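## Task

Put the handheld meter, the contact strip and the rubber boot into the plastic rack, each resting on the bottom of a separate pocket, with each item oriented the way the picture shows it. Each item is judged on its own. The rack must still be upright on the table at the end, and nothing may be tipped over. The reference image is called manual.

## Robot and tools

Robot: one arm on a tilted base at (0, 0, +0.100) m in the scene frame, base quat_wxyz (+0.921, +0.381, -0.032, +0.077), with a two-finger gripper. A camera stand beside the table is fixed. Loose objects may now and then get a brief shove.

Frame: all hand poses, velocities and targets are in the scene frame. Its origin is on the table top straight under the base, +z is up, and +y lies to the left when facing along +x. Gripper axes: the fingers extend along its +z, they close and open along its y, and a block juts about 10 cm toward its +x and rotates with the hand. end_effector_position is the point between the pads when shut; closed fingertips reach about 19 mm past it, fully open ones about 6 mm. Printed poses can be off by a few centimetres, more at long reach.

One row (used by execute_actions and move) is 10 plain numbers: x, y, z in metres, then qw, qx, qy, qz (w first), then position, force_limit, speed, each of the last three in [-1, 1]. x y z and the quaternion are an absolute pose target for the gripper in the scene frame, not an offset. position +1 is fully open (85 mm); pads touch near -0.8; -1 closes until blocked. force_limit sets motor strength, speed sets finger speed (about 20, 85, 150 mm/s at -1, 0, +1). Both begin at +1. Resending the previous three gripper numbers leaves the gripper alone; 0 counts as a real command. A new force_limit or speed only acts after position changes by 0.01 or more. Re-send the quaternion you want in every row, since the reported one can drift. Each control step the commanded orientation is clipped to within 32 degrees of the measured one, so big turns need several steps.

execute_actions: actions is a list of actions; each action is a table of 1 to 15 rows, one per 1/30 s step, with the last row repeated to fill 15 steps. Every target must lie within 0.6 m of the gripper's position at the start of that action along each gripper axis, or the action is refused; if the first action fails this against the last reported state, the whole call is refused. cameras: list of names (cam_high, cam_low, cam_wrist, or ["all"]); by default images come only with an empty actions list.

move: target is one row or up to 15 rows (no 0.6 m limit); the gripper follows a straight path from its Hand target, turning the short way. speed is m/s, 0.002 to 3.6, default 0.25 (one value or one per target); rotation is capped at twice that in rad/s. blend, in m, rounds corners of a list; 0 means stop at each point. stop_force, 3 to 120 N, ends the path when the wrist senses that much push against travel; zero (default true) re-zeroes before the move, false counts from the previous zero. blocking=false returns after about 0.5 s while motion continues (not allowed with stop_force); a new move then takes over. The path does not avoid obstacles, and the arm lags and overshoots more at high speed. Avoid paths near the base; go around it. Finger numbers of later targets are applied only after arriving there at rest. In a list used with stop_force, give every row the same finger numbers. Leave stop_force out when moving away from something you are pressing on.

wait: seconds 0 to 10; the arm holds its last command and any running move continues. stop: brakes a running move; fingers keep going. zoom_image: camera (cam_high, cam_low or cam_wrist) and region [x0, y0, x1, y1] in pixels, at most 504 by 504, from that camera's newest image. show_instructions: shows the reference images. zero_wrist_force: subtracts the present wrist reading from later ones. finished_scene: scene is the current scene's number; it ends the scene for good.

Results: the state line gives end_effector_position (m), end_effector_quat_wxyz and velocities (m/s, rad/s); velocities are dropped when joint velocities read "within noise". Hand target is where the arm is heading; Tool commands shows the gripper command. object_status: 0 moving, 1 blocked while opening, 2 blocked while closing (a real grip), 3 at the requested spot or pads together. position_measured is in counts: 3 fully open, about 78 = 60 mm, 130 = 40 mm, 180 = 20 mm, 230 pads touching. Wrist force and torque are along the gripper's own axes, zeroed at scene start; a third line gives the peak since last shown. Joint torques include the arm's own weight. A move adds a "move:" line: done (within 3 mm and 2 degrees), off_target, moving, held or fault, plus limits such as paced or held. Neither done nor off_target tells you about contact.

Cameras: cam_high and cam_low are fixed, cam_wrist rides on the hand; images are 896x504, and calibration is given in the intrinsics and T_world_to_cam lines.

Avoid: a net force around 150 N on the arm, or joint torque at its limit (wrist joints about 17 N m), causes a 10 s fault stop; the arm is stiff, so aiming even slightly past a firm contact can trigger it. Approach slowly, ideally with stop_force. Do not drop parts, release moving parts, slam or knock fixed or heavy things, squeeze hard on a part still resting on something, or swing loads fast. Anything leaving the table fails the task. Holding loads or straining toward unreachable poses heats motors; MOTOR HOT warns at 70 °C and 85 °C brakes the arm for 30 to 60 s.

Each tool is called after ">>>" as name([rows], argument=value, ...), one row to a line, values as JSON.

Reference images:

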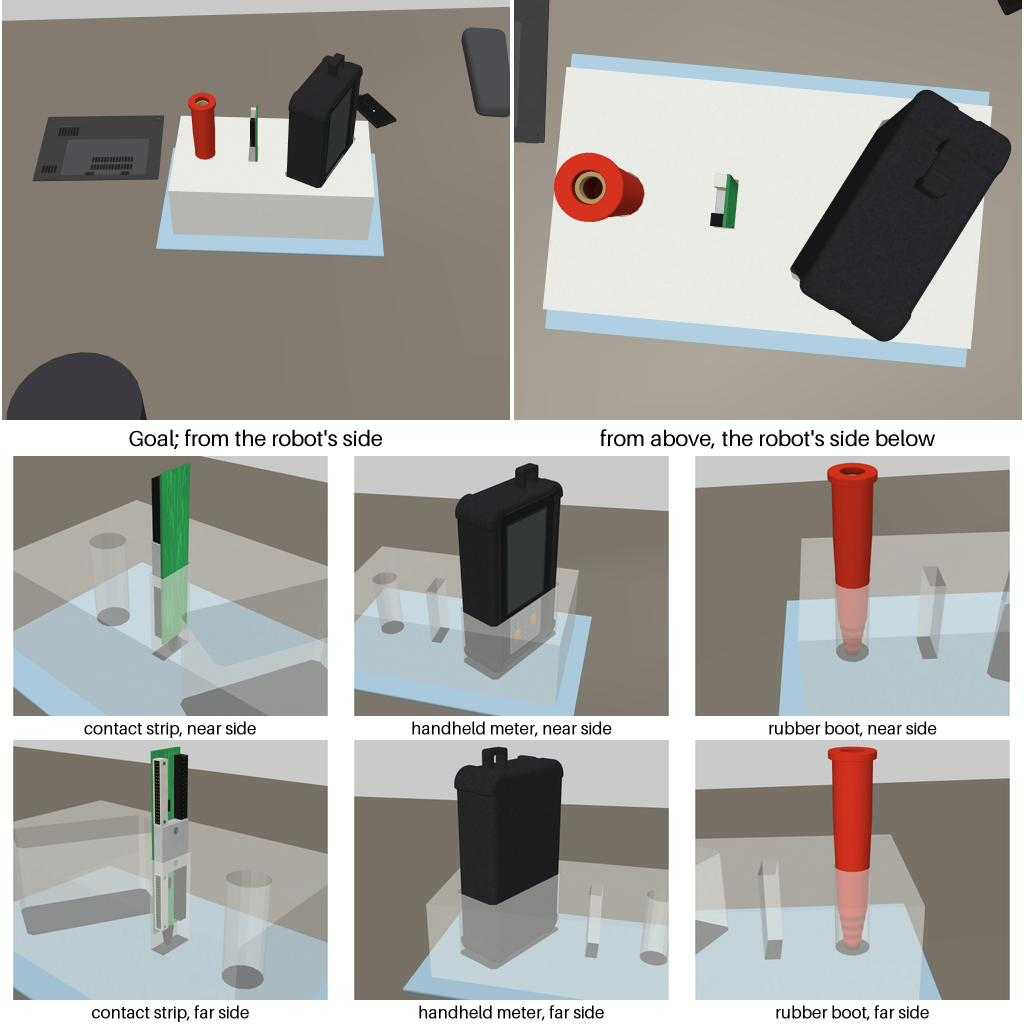

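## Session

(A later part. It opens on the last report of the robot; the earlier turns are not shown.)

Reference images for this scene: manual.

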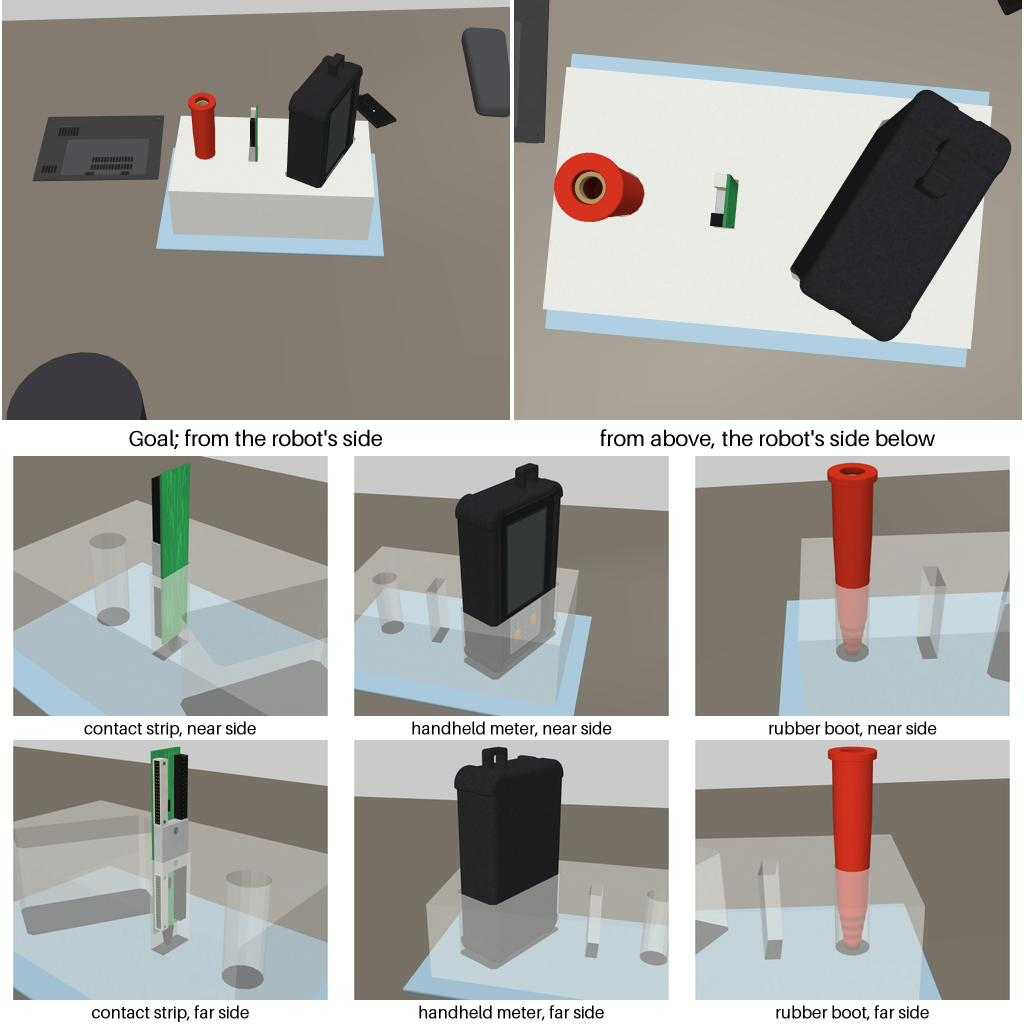

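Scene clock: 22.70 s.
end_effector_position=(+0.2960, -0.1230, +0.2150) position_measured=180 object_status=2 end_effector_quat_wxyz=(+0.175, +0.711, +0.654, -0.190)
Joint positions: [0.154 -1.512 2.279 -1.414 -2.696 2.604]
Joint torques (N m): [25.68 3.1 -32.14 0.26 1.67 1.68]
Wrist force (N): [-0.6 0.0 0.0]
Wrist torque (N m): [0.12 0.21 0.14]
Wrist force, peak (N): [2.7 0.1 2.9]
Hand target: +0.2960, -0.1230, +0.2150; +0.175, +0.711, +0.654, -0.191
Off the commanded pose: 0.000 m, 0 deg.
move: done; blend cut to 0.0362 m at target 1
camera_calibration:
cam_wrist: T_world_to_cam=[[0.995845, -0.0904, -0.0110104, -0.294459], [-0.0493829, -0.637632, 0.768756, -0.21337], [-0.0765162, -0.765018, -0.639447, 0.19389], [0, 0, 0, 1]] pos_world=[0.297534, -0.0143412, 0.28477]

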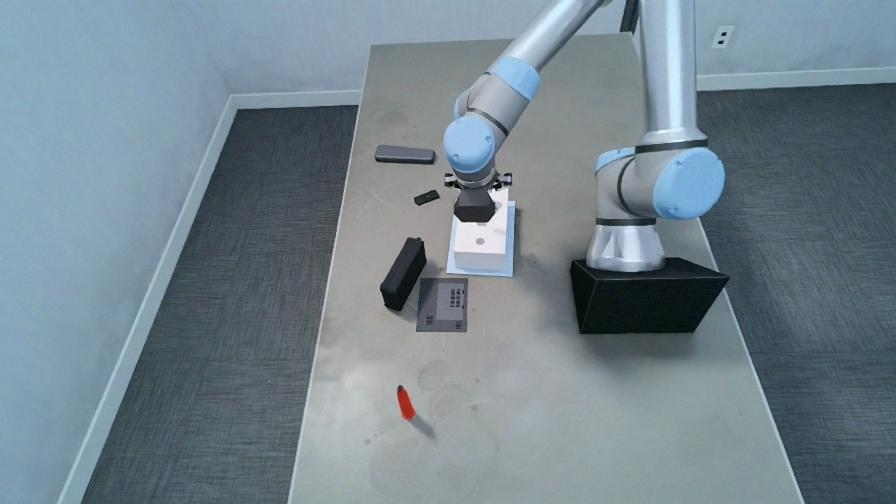

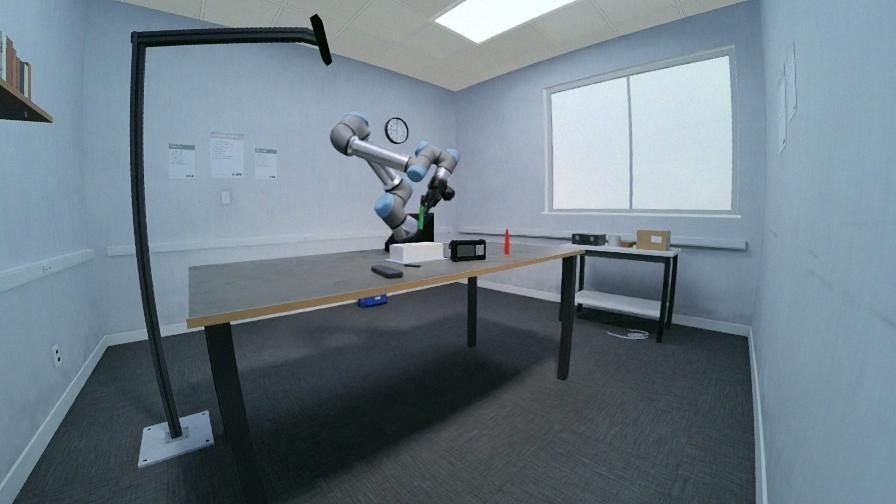

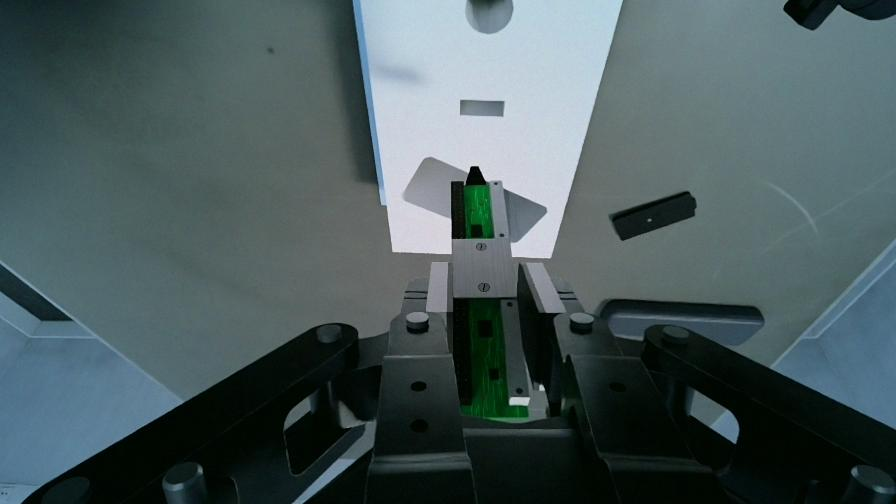

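>>> move(target=[0.2997, -0.1285, 0.19, 0.1722, 0.71578, 0.65445, -0.17159, -1, -0.5, -0.8], speed=0.15, cameras=["cam_wrist", "cam_high", "cam_low"])

>>> zoom_image(camera="cam_wrist", region=[400, 80, 600, 300])

>>> zoom_image(camera="cam_low", region=[390, 190, 460, 260])

Scene clock: 24.67 s.
end_effector_position=(+0.2997, -0.1285, +0.1900) position_measured=180 object_status=2 end_effector_quat_wxyz=(+0.172, +0.716, +0.655, -0.172)
Joint positions: [0.092 -1.537 2.373 -1.667 -2.738 2.43]
Joint torques (N m): [-1.47 -19.53 -0.81 -3.43 -3.36 -1.21]
Wrist force (N): [-0.4 0.2 -0.2]
Wrist torque (N m): [0.13 0.17 0.20]
Wrist force, peak (N): [-1.1 0.7 -1.1]
Hand target: +0.2997, -0.1285, +0.1900; +0.172, +0.716, +0.655, -0.172
Off the commanded pose: 0.000 m, 0 deg.
move: done
camera_calibration:
cam_wrist: T_world_to_cam=[[0.99588, -0.0900706, 0.0104606, -0.302948], [-0.0676323, -0.660993, 0.747338, -0.190908], [-0.0603987, -0.744967, -0.664362, 0.176449], [0, 0, 0, 1]] pos_world=[0.299445, -0.0220272, 0.263068]

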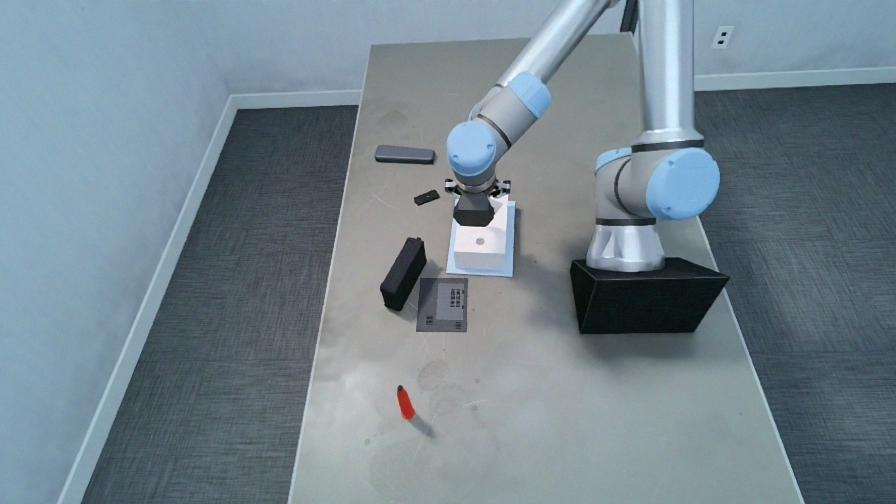

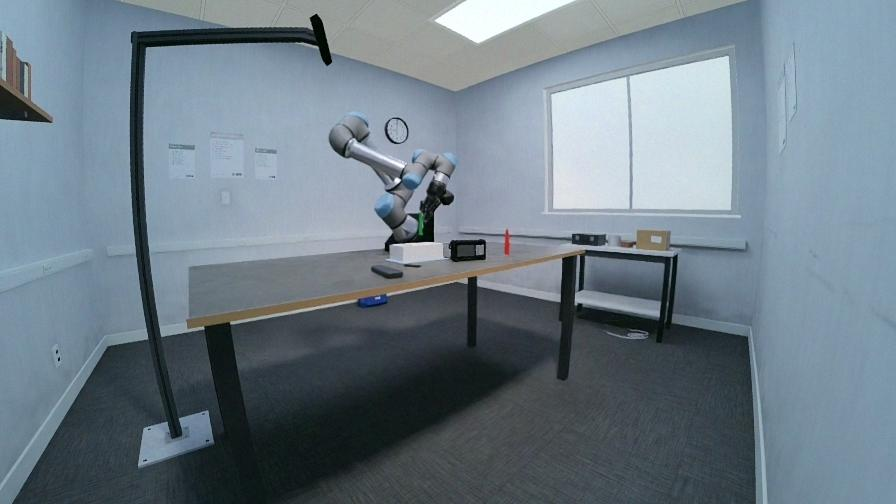

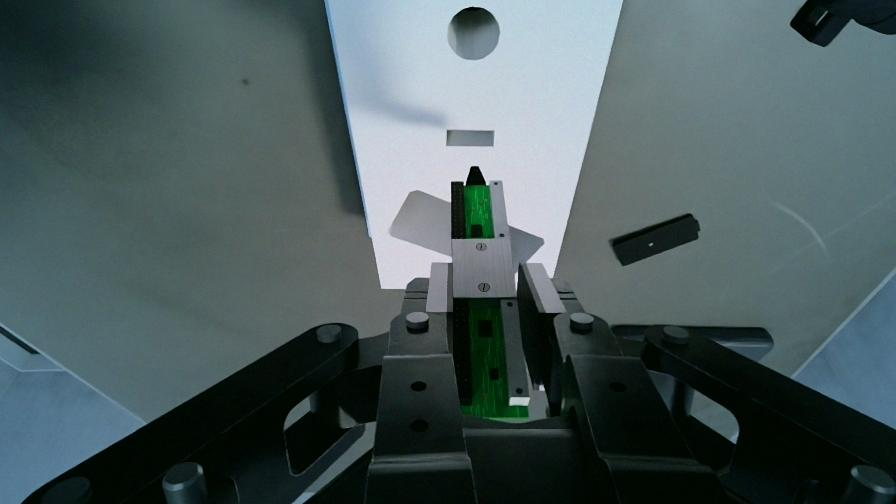

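Scaled by 2.291 from the camera's 896x504 image, which has a finer 1280x720 frame.

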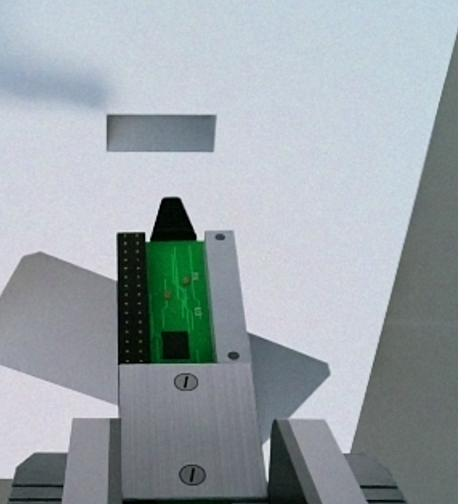

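Scaled by 7.200 from the camera's 896x504 image, which has a finer 1280x720 frame.

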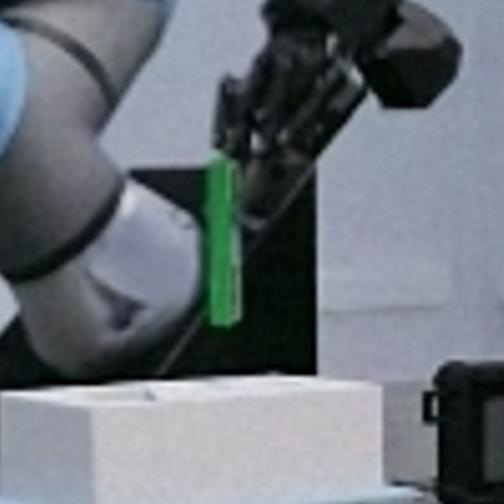

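>>> move(target=[0.2989, -0.1298, 0.174, 0.17325, 0.71411, 0.65417, -0.1782, -1, -0.5, -0.8], speed=0.1, cameras=["cam_wrist", "cam_low"])

>>> zoom_image(camera="cam_wrist", region=[400, 100, 560, 260])

>>> zoom_image(camera="cam_low", region=[390, 190, 460, 260])

Scene clock: 26.70 s.
end_effector_position=(+0.2989, -0.1298, +0.1740) position_measured=180 object_status=2 end_effector_quat_wxyz=(+0.173, +0.714, +0.654, -0.178)
Joint positions: [0.059 -1.515 2.408 -1.749 -2.762 2.394]
Joint torques (N m): [0.4 2.06 0.77 -3.18 -3.52 -1.23]
Wrist force (N): [-0.3 0.4 0.0]
Wrist torque (N m): [0.17 0.16 0.21]
Wrist force, peak (N): [-0.9 0.4 -0.7]
Hand target: +0.2989, -0.1298, +0.1740; +0.173, +0.714, +0.654, -0.178
Off the commanded pose: 0.000 m, 0 deg.
move: done
camera_calibration:
cam_wrist: T_world_to_cam=[[0.995925, -0.0901318, 0.00297564, -0.300794], [-0.0613433, -0.652898, 0.754958, -0.182116], [-0.0661029, -0.752064, -0.655767, 0.164058], [0, 0, 0, 1]] pos_world=[0.299242, -0.0226322, 0.245969]
Images, in order (width x height): cam_low 896x504, cam_wrist 896x504.

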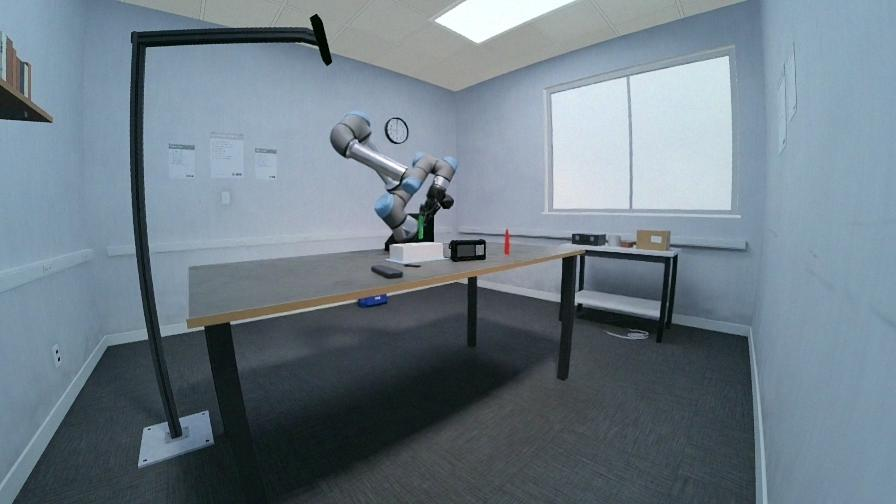

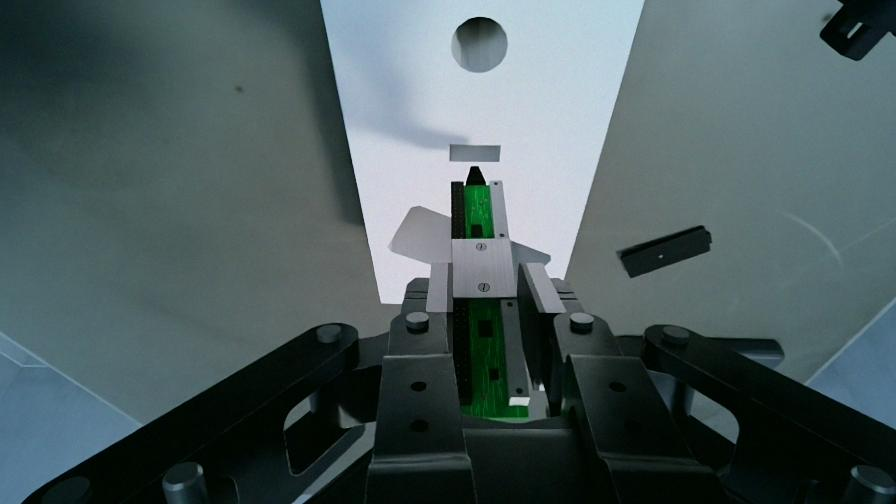

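Scaled by 3.150 from the camera's 896x504 image, which has a finer 1280x720 frame.

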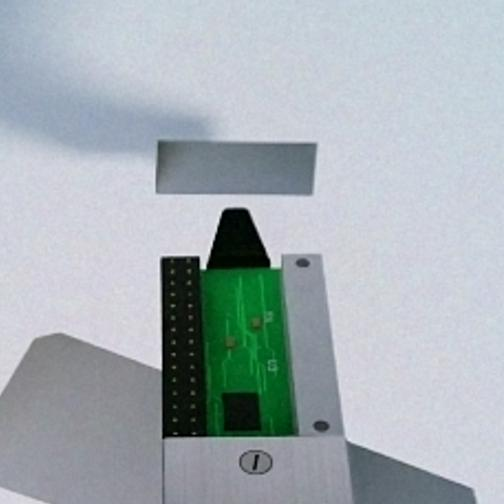

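Scaled by 7.200 from the camera's 896x504 image, which has a finer 1280x720 frame.

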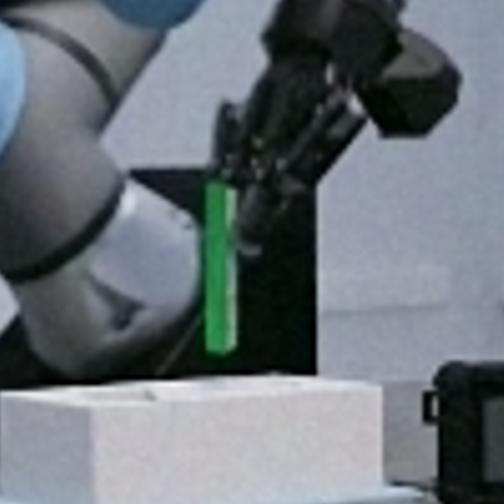

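>>> move(target=[0.2989, -0.1300, 0.160, 0.17325, 0.71411, 0.65417, -0.1782, -1, -0.5, -0.8], speed=0.025, stop_force=3, cameras=["cam_wrist", "cam_low"])

>>> zoom_image(camera="cam_wrist", region=[420, 130, 540, 230])

>>> zoom_image(camera="cam_low", region=[390, 200, 460, 260])

Scene clock: 28.57 s.
end_effector_position=(+0.2989, -0.1300, +0.1600) position_measured=180 object_status=2 end_effector_quat_wxyz=(+0.173, +0.714, +0.654, -0.178)
Joint positions: [0.031 -1.495 2.446 -1.864 -2.78 2.332]
Joint torques (N m): [0.11 1.5 0.79 -3.36 -3.48 -1.31]
Wrist force (N): [-0.4 0.1 -0.1]
Wrist torque (N m): [0.13 0.18 0.21]
Wrist force, peak (N): [-0.6 0.5 -0.2]
Hand target: +0.2989, -0.1300, +0.1600; +0.173, +0.714, +0.654, -0.178
Off the commanded pose: 0.000 m, 0 deg.
move: done
camera_calibration:
cam_wrist: T_world_to_cam=[[0.995925, -0.0901318, 0.00297564, -0.30077], [-0.0613433, -0.652898, 0.754958, -0.171677], [-0.0661029, -0.752064, -0.655767, 0.154727], [0, 0, 0, 1]] pos_world=[0.299242, -0.0228322, 0.231969]
Images, in order (width x height): cam_low 896x504, cam_wrist 896x504.

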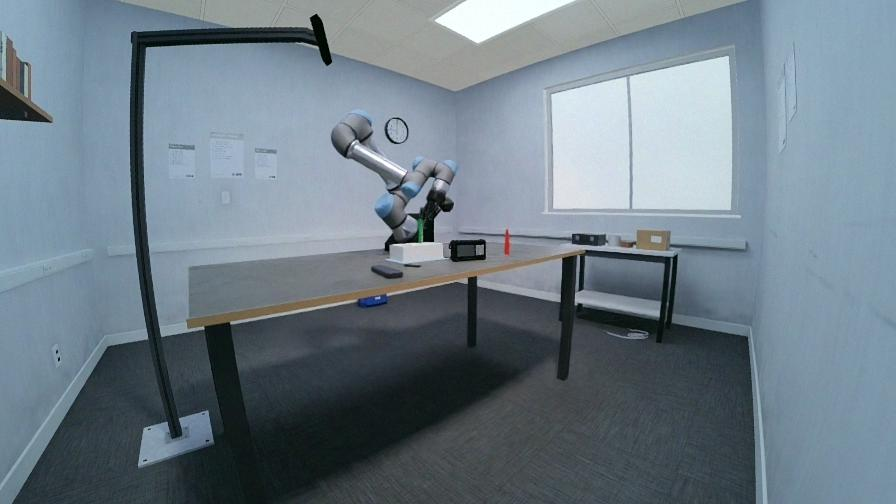

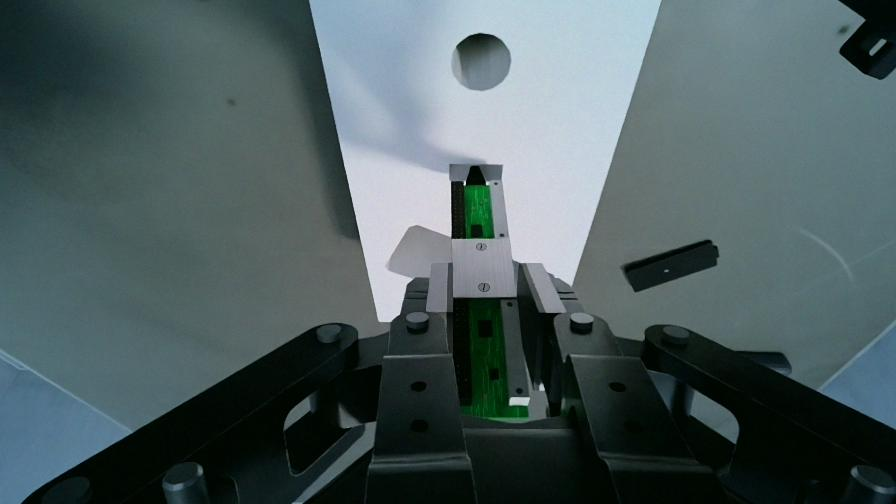

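Scaled by 4.200 from the camera's 896x504 image, which has a finer 1280x720 frame.

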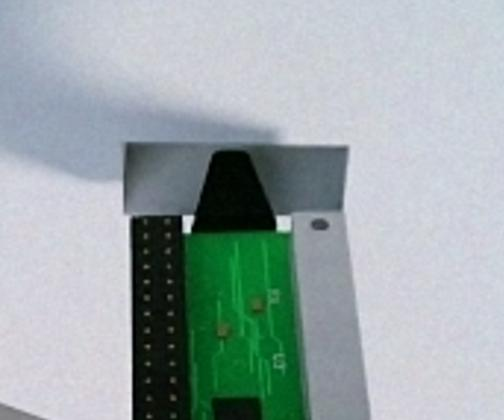

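Scaled by 7.200 from the camera's 896x504 image, which has a finer 1280x720 frame.

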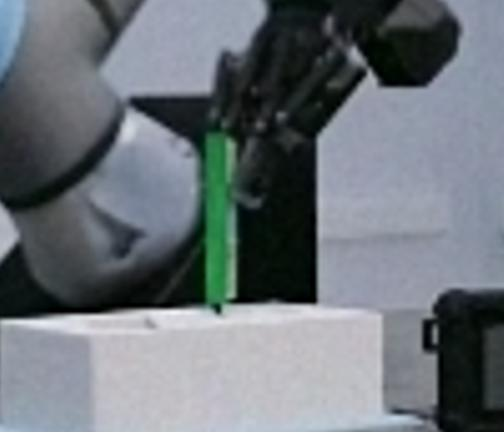

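>>> move([
  [0.2989, -0.1292, 0.160, 0.17325, 0.71411, 0.65417, -0.1782, -1, -0.5, -0.8],
  [0.2989, -0.1292, 0.140, 0.17325, 0.71411, 0.65417, -0.1782, -1, -0.5, -0.8],
], speed=[0.02, 0.012], stop_force=3, cameras=["cam_wrist", "cam_low"])

>>> zoom_image(camera="cam_wrist", region=[420, 130, 540, 230])

>>> zoom_image(camera="cam_low", region=[390, 200, 460, 260])

Scene clock: 32.37 s.
end_effector_position=(+0.2989, -0.1292, +0.1491) position_measured=180 object_status=2 end_effector_quat_wxyz=(+0.173, +0.714, +0.654, -0.178)
Joint positions: [0.01 -1.473 2.473 -1.958 -2.793 2.285]
Joint torques (N m): [25.82 -21.46 -26.13 0.01 1.68 0.89]
Wrist force (N): [-1.4 -1.0 -2.8]
Wrist torque (N m): [0.11 0.11 0.20]
Wrist force, peak (N): [-12.4 -4.9 -18.1]
Hand target: +0.2989, -0.1292, +0.1491; +0.173, +0.714, +0.654, -0.178
Off the commanded pose: 0.009 m, 0 deg.
move: contact; path passed 1 of 2 targets
camera_calibration:
cam_wrist: T_world_to_cam=[[0.995912, -0.090285, 0.0027275, -0.300601], [-0.0612372, -0.65268, 0.755155, -0.162931], [-0.066399, -0.752235, -0.65554, 0.14829], [0, 0, 0, 1]] pos_world=[0.299241, -0.0219327, 0.221069]
Images, in order (width x height): cam_low 896x504, cam_wrist 896x504.

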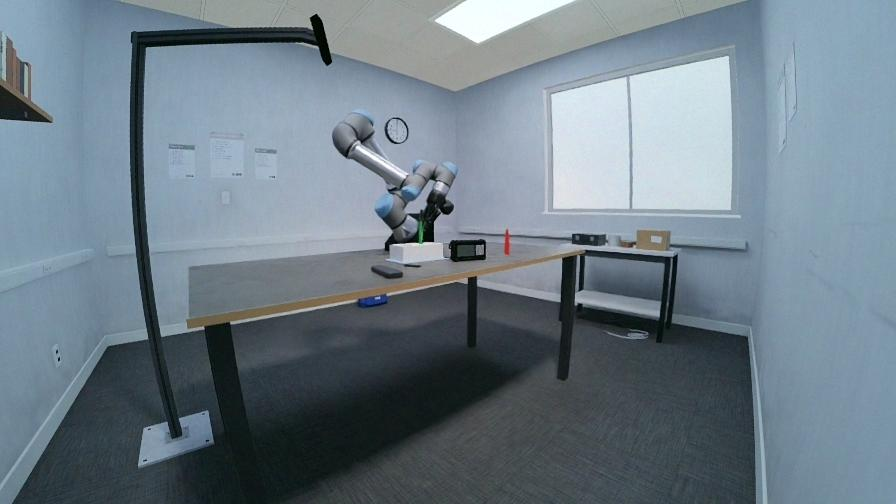

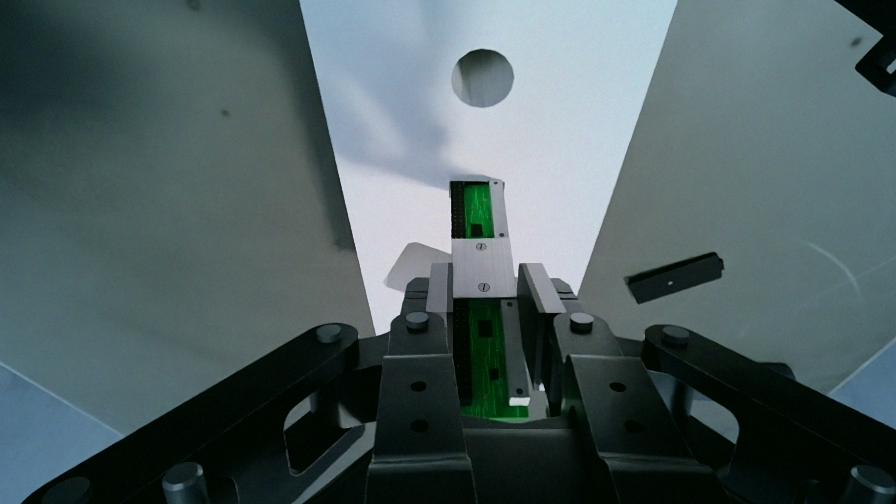

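Scaled by 4.200 from the camera's 896x504 image, which has a finer 1280x720 frame.

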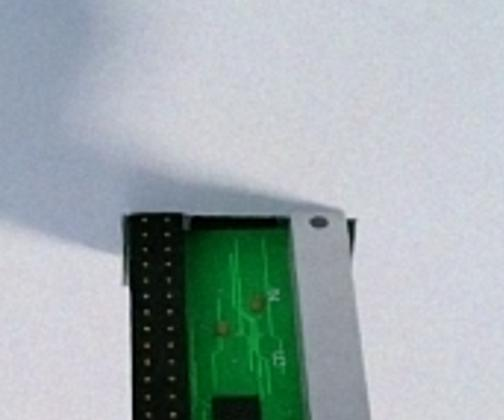

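Scaled by 7.200 from the camera's 896x504 image, which has a finer 1280x720 frame.

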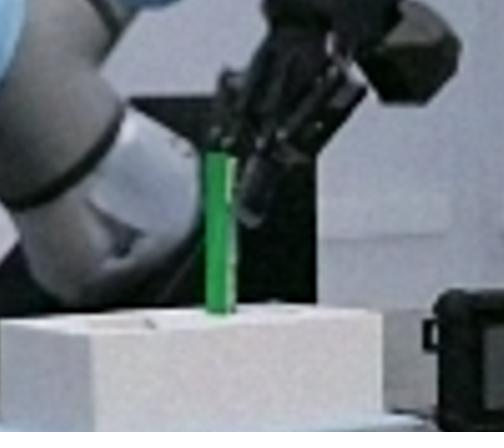

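>>> move([
  [0.2987, -0.1292, 0.1520, 0.17325, 0.71411, 0.65417, -0.1782, -1, -0.5, -0.8],
  [0.2987, -0.1300, 0.1520, 0.17325, 0.71411, 0.65417, -0.1782, -1, -0.5, -0.8],
], speed=[0.03, 0.02])

>>> move(target=[0.2987, -0.1300, 0.135, 0.17325, 0.71411, 0.65417, -0.1782, -1, -0.5, -0.8], speed=0.01, stop_force=3, cameras=["cam_wrist", "cam_low"])

>>> zoom_image(camera="cam_wrist", region=[420, 130, 540, 250])

Scene clock: 33.60 s.
end_effector_position=(+0.2988, -0.1299, +0.1521) position_measured=180 object_status=2 end_effector_quat_wxyz=(+0.173, +0.714, +0.654, -0.178)
Joint positions: [0.015 -1.481 2.467 -1.935 -2.79 2.295]
Joint torques (N m): [0.35 -21.35 0.83 -3.59 -3.49 -0.48]
Wrist force (N): [-0.2 -0.1 -0.2]
Wrist torque (N m): [0.09 0.14 0.21]
Wrist force, peak (N): [-1.7 -1.0 -3.0]
Hand target: +0.2987, -0.1300, +0.1520; +0.173, +0.714, +0.654, -0.178
Off the commanded pose: 0.000 m, 0 deg.
move: done

Scene clock: 35.00 s.
end_effector_position=(+0.2987, -0.1300, +0.1491) position_measured=180 object_status=2 end_effector_quat_wxyz=(+0.173, +0.714, +0.654, -0.178)
Joint positions: [0.008 -1.475 2.475 -1.962 -2.794 2.281]
Joint torques (N m): [26.76 -22.59 -26.73 0.07 1.77 0.9]
Wrist force (N): [-0.3 -0.2 0.1]
Wrist torque (N m): [0.07 0.15 0.21]
Wrist force, peak (N): [-3.9 -0.9 -4.9]
Hand target: +0.2987, -0.1300, +0.1491; +0.173, +0.714, +0.654, -0.178
Off the commanded pose: 0.014 m, 0 deg.
move: contact
camera_calibration:
cam_wrist: T_world_to_cam=[[0.995906, -0.0903446, 0.00292956, -0.300518], [-0.061438, -0.652773, 0.755058, -0.163311], [-0.0663031, -0.752147, -0.655651, 0.147607], [0, 0, 0, 1]] pos_world=[0.299041, -0.0227327, 0.220969]
Images, in order (width x height): cam_low 896x504, cam_wrist 896x504.

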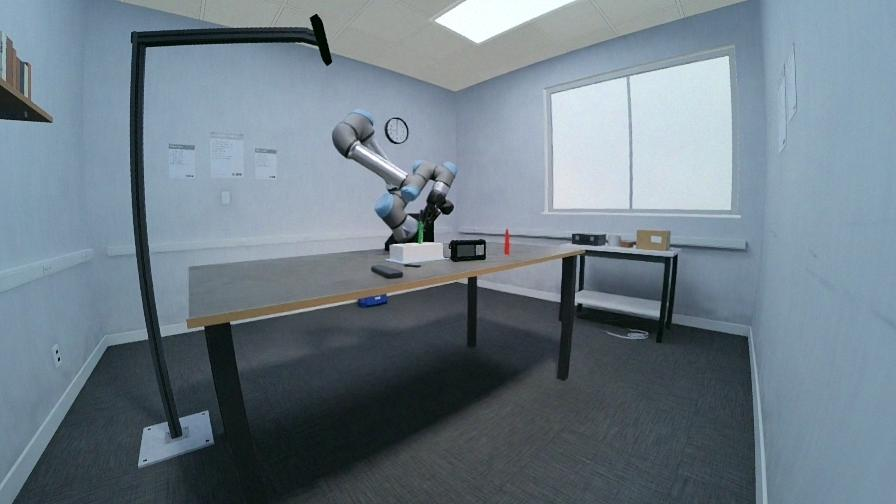

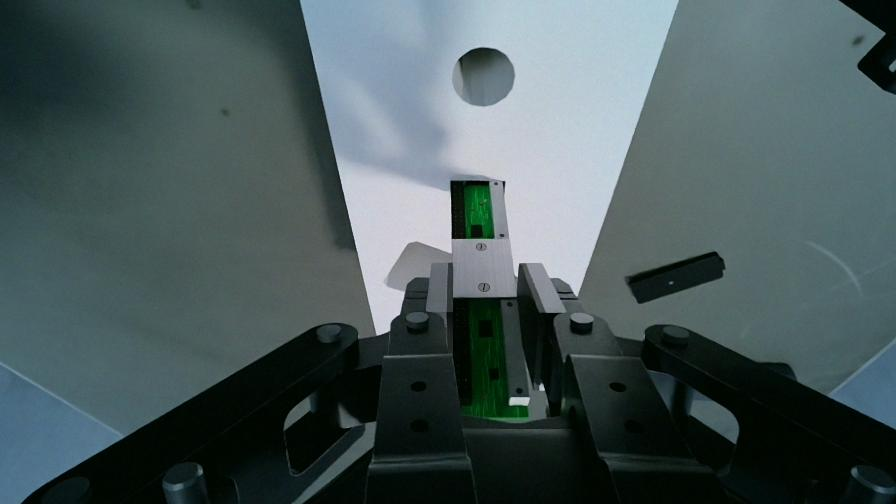

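Scaled by 4.200 from the camera's 896x504 image, which has a finer 1280x720 frame.

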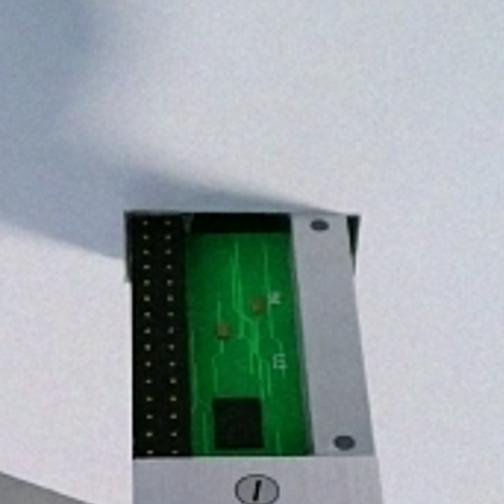

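>>> move([
  [0.2987, -0.1300, 0.1510, 0.17325, 0.71411, 0.65417, -0.1782, -1, -0.5, -0.8],
  [0.2987, -0.1307, 0.1510, 0.17325, 0.71411, 0.65417, -0.1782, -1, -0.5, -0.8],
], speed=[0.03, 0.02])

>>> move(target=[0.2987, -0.1307, 0.135, 0.17325, 0.71411, 0.65417, -0.1782, -1, -0.5, -0.8], speed=0.01, stop_force=3, cameras=["cam_wrist", "cam_low"])

>>> zoom_image(camera="cam_wrist", region=[420, 130, 540, 250])

>>> zoom_image(camera="cam_low", region=[390, 200, 460, 260])

Scene clock: 36.13 s.
end_effector_position=(+0.2988, -0.1306, +0.1511) position_measured=180 object_status=2 end_effector_quat_wxyz=(+0.173, +0.714, +0.654, -0.178)
Joint positions: [0.011 -1.481 2.471 -1.947 -2.792 2.286]
Joint torques (N m): [0.73 -21.06 1.15 -3.46 -3.52 -0.5]
Wrist force (N): [-0.2 -0.1 -0.2]
Wrist torque (N m): [0.09 0.14 0.21]
Wrist force, peak (N): [-0.7 -0.2 0.0]
Hand target: +0.2987, -0.1307, +0.1510; +0.173, +0.714, +0.654, -0.178
Off the commanded pose: 0.000 m, 0 deg.
move: done

Scene clock: 38.57 s.
end_effector_position=(+0.2987, -0.1307, +0.1350) position_measured=180 object_status=2 end_effector_quat_wxyz=(+0.173, +0.714, +0.654, -0.178)
Joint positions: [-0.023 -1.442 2.513 -2.107 -2.811 2.201]
Joint torques (N m): [0.81 0.3 2.29 -3.47 -3.68 -1.23]
Wrist force (N): [-0.2 -0.1 -0.1]
Wrist torque (N m): [0.08 0.15 0.21]
Wrist force, peak (N): [-0.4 -0.4 -0.3]
Hand target: +0.2987, -0.1307, +0.1350; +0.173, +0.714, +0.654, -0.178
Off the commanded pose: 0.000 m, 0 deg.
move: done
camera_calibration:
cam_wrist: T_world_to_cam=[[0.995925, -0.0901318, 0.00297564, -0.30056], [-0.0613433, -0.652898, 0.754958, -0.153273], [-0.0661029, -0.752064, -0.655767, 0.137793], [0, 0, 0, 1]] pos_world=[0.299042, -0.0235322, 0.206969]
Images, in order (width x height): cam_low 896x504, cam_wrist 896x504.

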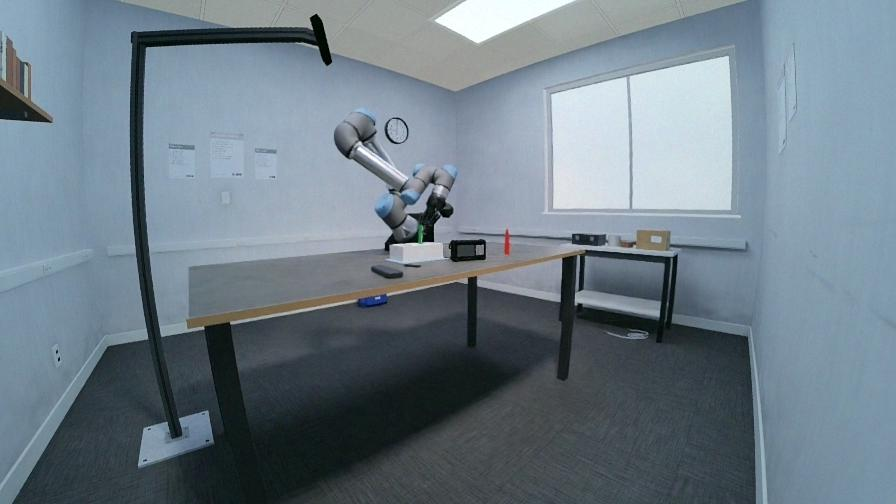

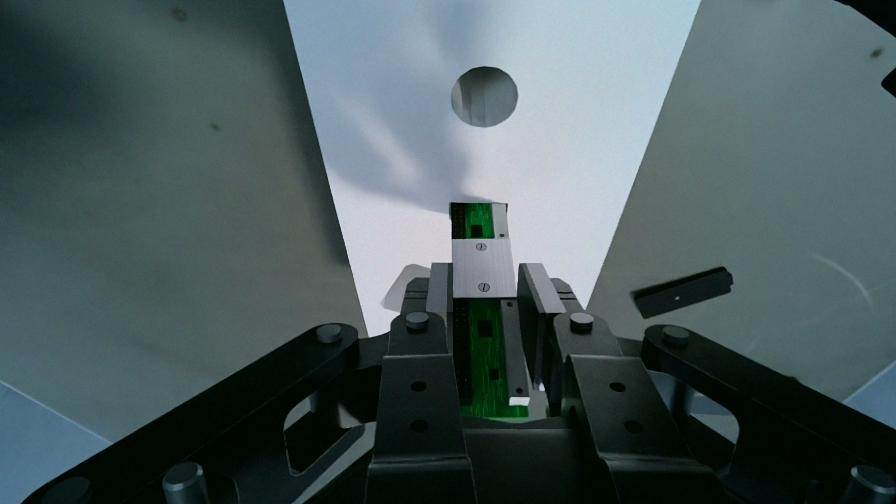

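Scaled by 4.200 from the camera's 896x504 image, which has a finer 1280x720 frame.

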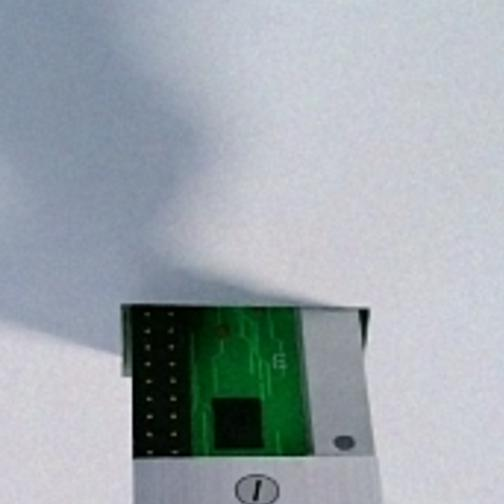

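Scaled by 7.200 from the camera's 896x504 image, which has a finer 1280x720 frame.

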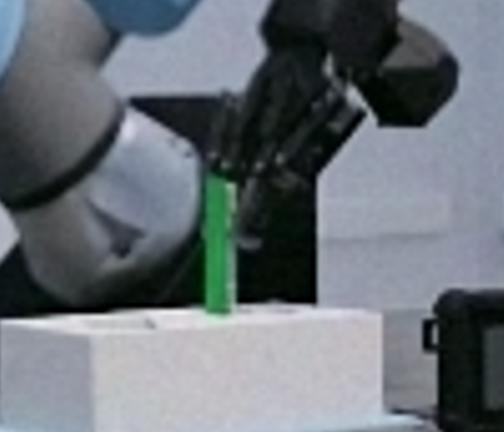

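>>> move([
  [0.2987, -0.1307, 0.118, 0.17325, 0.71411, 0.65417, -0.1782, -1, -0.5, -0.8],
  [0.2987, -0.1307, 0.095, 0.17325, 0.71411, 0.65417, -0.1782, -1, -0.5, -0.8],
], speed=[0.02, 0.01], stop_force=4, cameras=["cam_wrist", "cam_low"])

>>> zoom_image(camera="cam_wrist", region=[420, 180, 560, 300])

>>> zoom_image(camera="cam_low", region=[390, 200, 460, 260])

Scene clock: 41.07 s.
end_effector_position=(+0.2987, -0.1307, +0.1156) position_measured=180 object_status=2 end_effector_quat_wxyz=(+0.173, +0.714, +0.654, -0.179)
Joint positions: [-0.065 -1.376 2.559 -2.329 -2.83 2.086]
Joint torques (N m): [27.94 -24.83 -21.95 -0.06 1.72 0.89]
Wrist force (N): [-1.5 -0.1 -2.0]
Wrist torque (N m): [0.05 0.21 0.23]
Wrist force, peak (N): [-9.3 -4.4 -15.3]
Hand target: +0.2987, -0.1307, +0.1156; +0.173, +0.714, +0.654, -0.179
Off the commanded pose: 0.021 m, 0 deg.
move: contact; path passed 1 of 2 targets
camera_calibration:
cam_wrist: T_world_to_cam=[[0.995904, -0.0903803, 0.00238673, -0.300381], [-0.0610371, -0.652627, 0.755217, -0.138619], [-0.066699, -0.752269, -0.655471, 0.125198], [0, 0, 0, 1]] pos_world=[0.299041, -0.0234329, 0.187468]
Images, in order (width x height): cam_low 896x504, cam_wrist 896x504.

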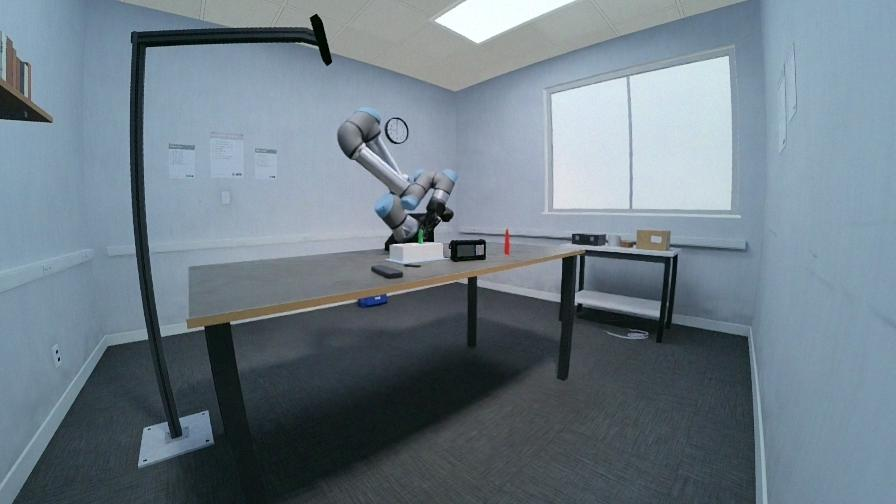

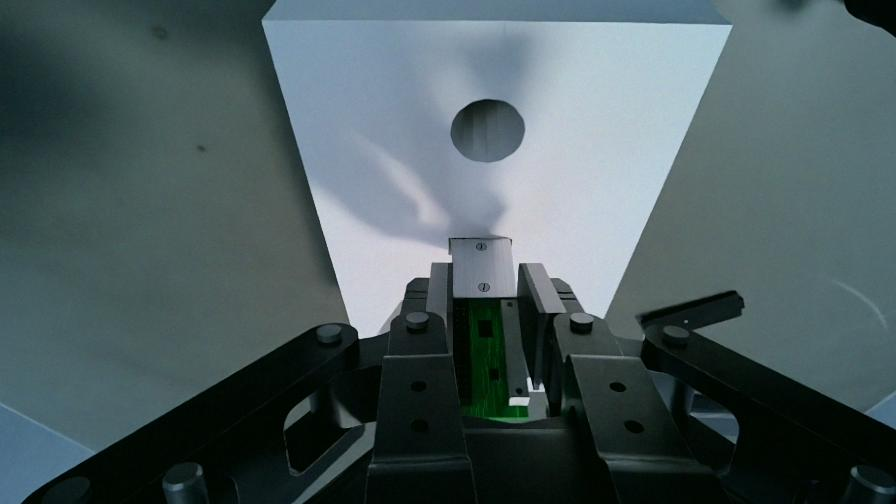

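Scaled by 3.600 from the camera's 896x504 image, which has a finer 1280x720 frame.

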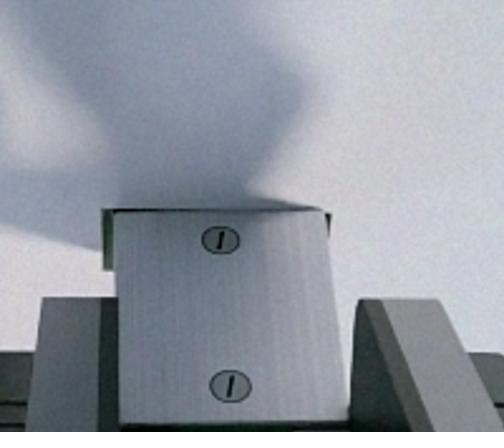

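Scaled by 7.200 from the camera's 896x504 image, which has a finer 1280x720 frame.

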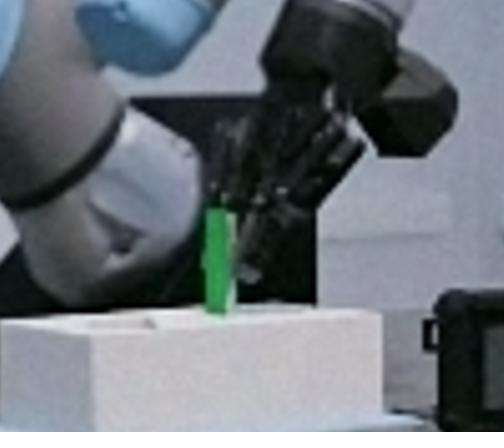

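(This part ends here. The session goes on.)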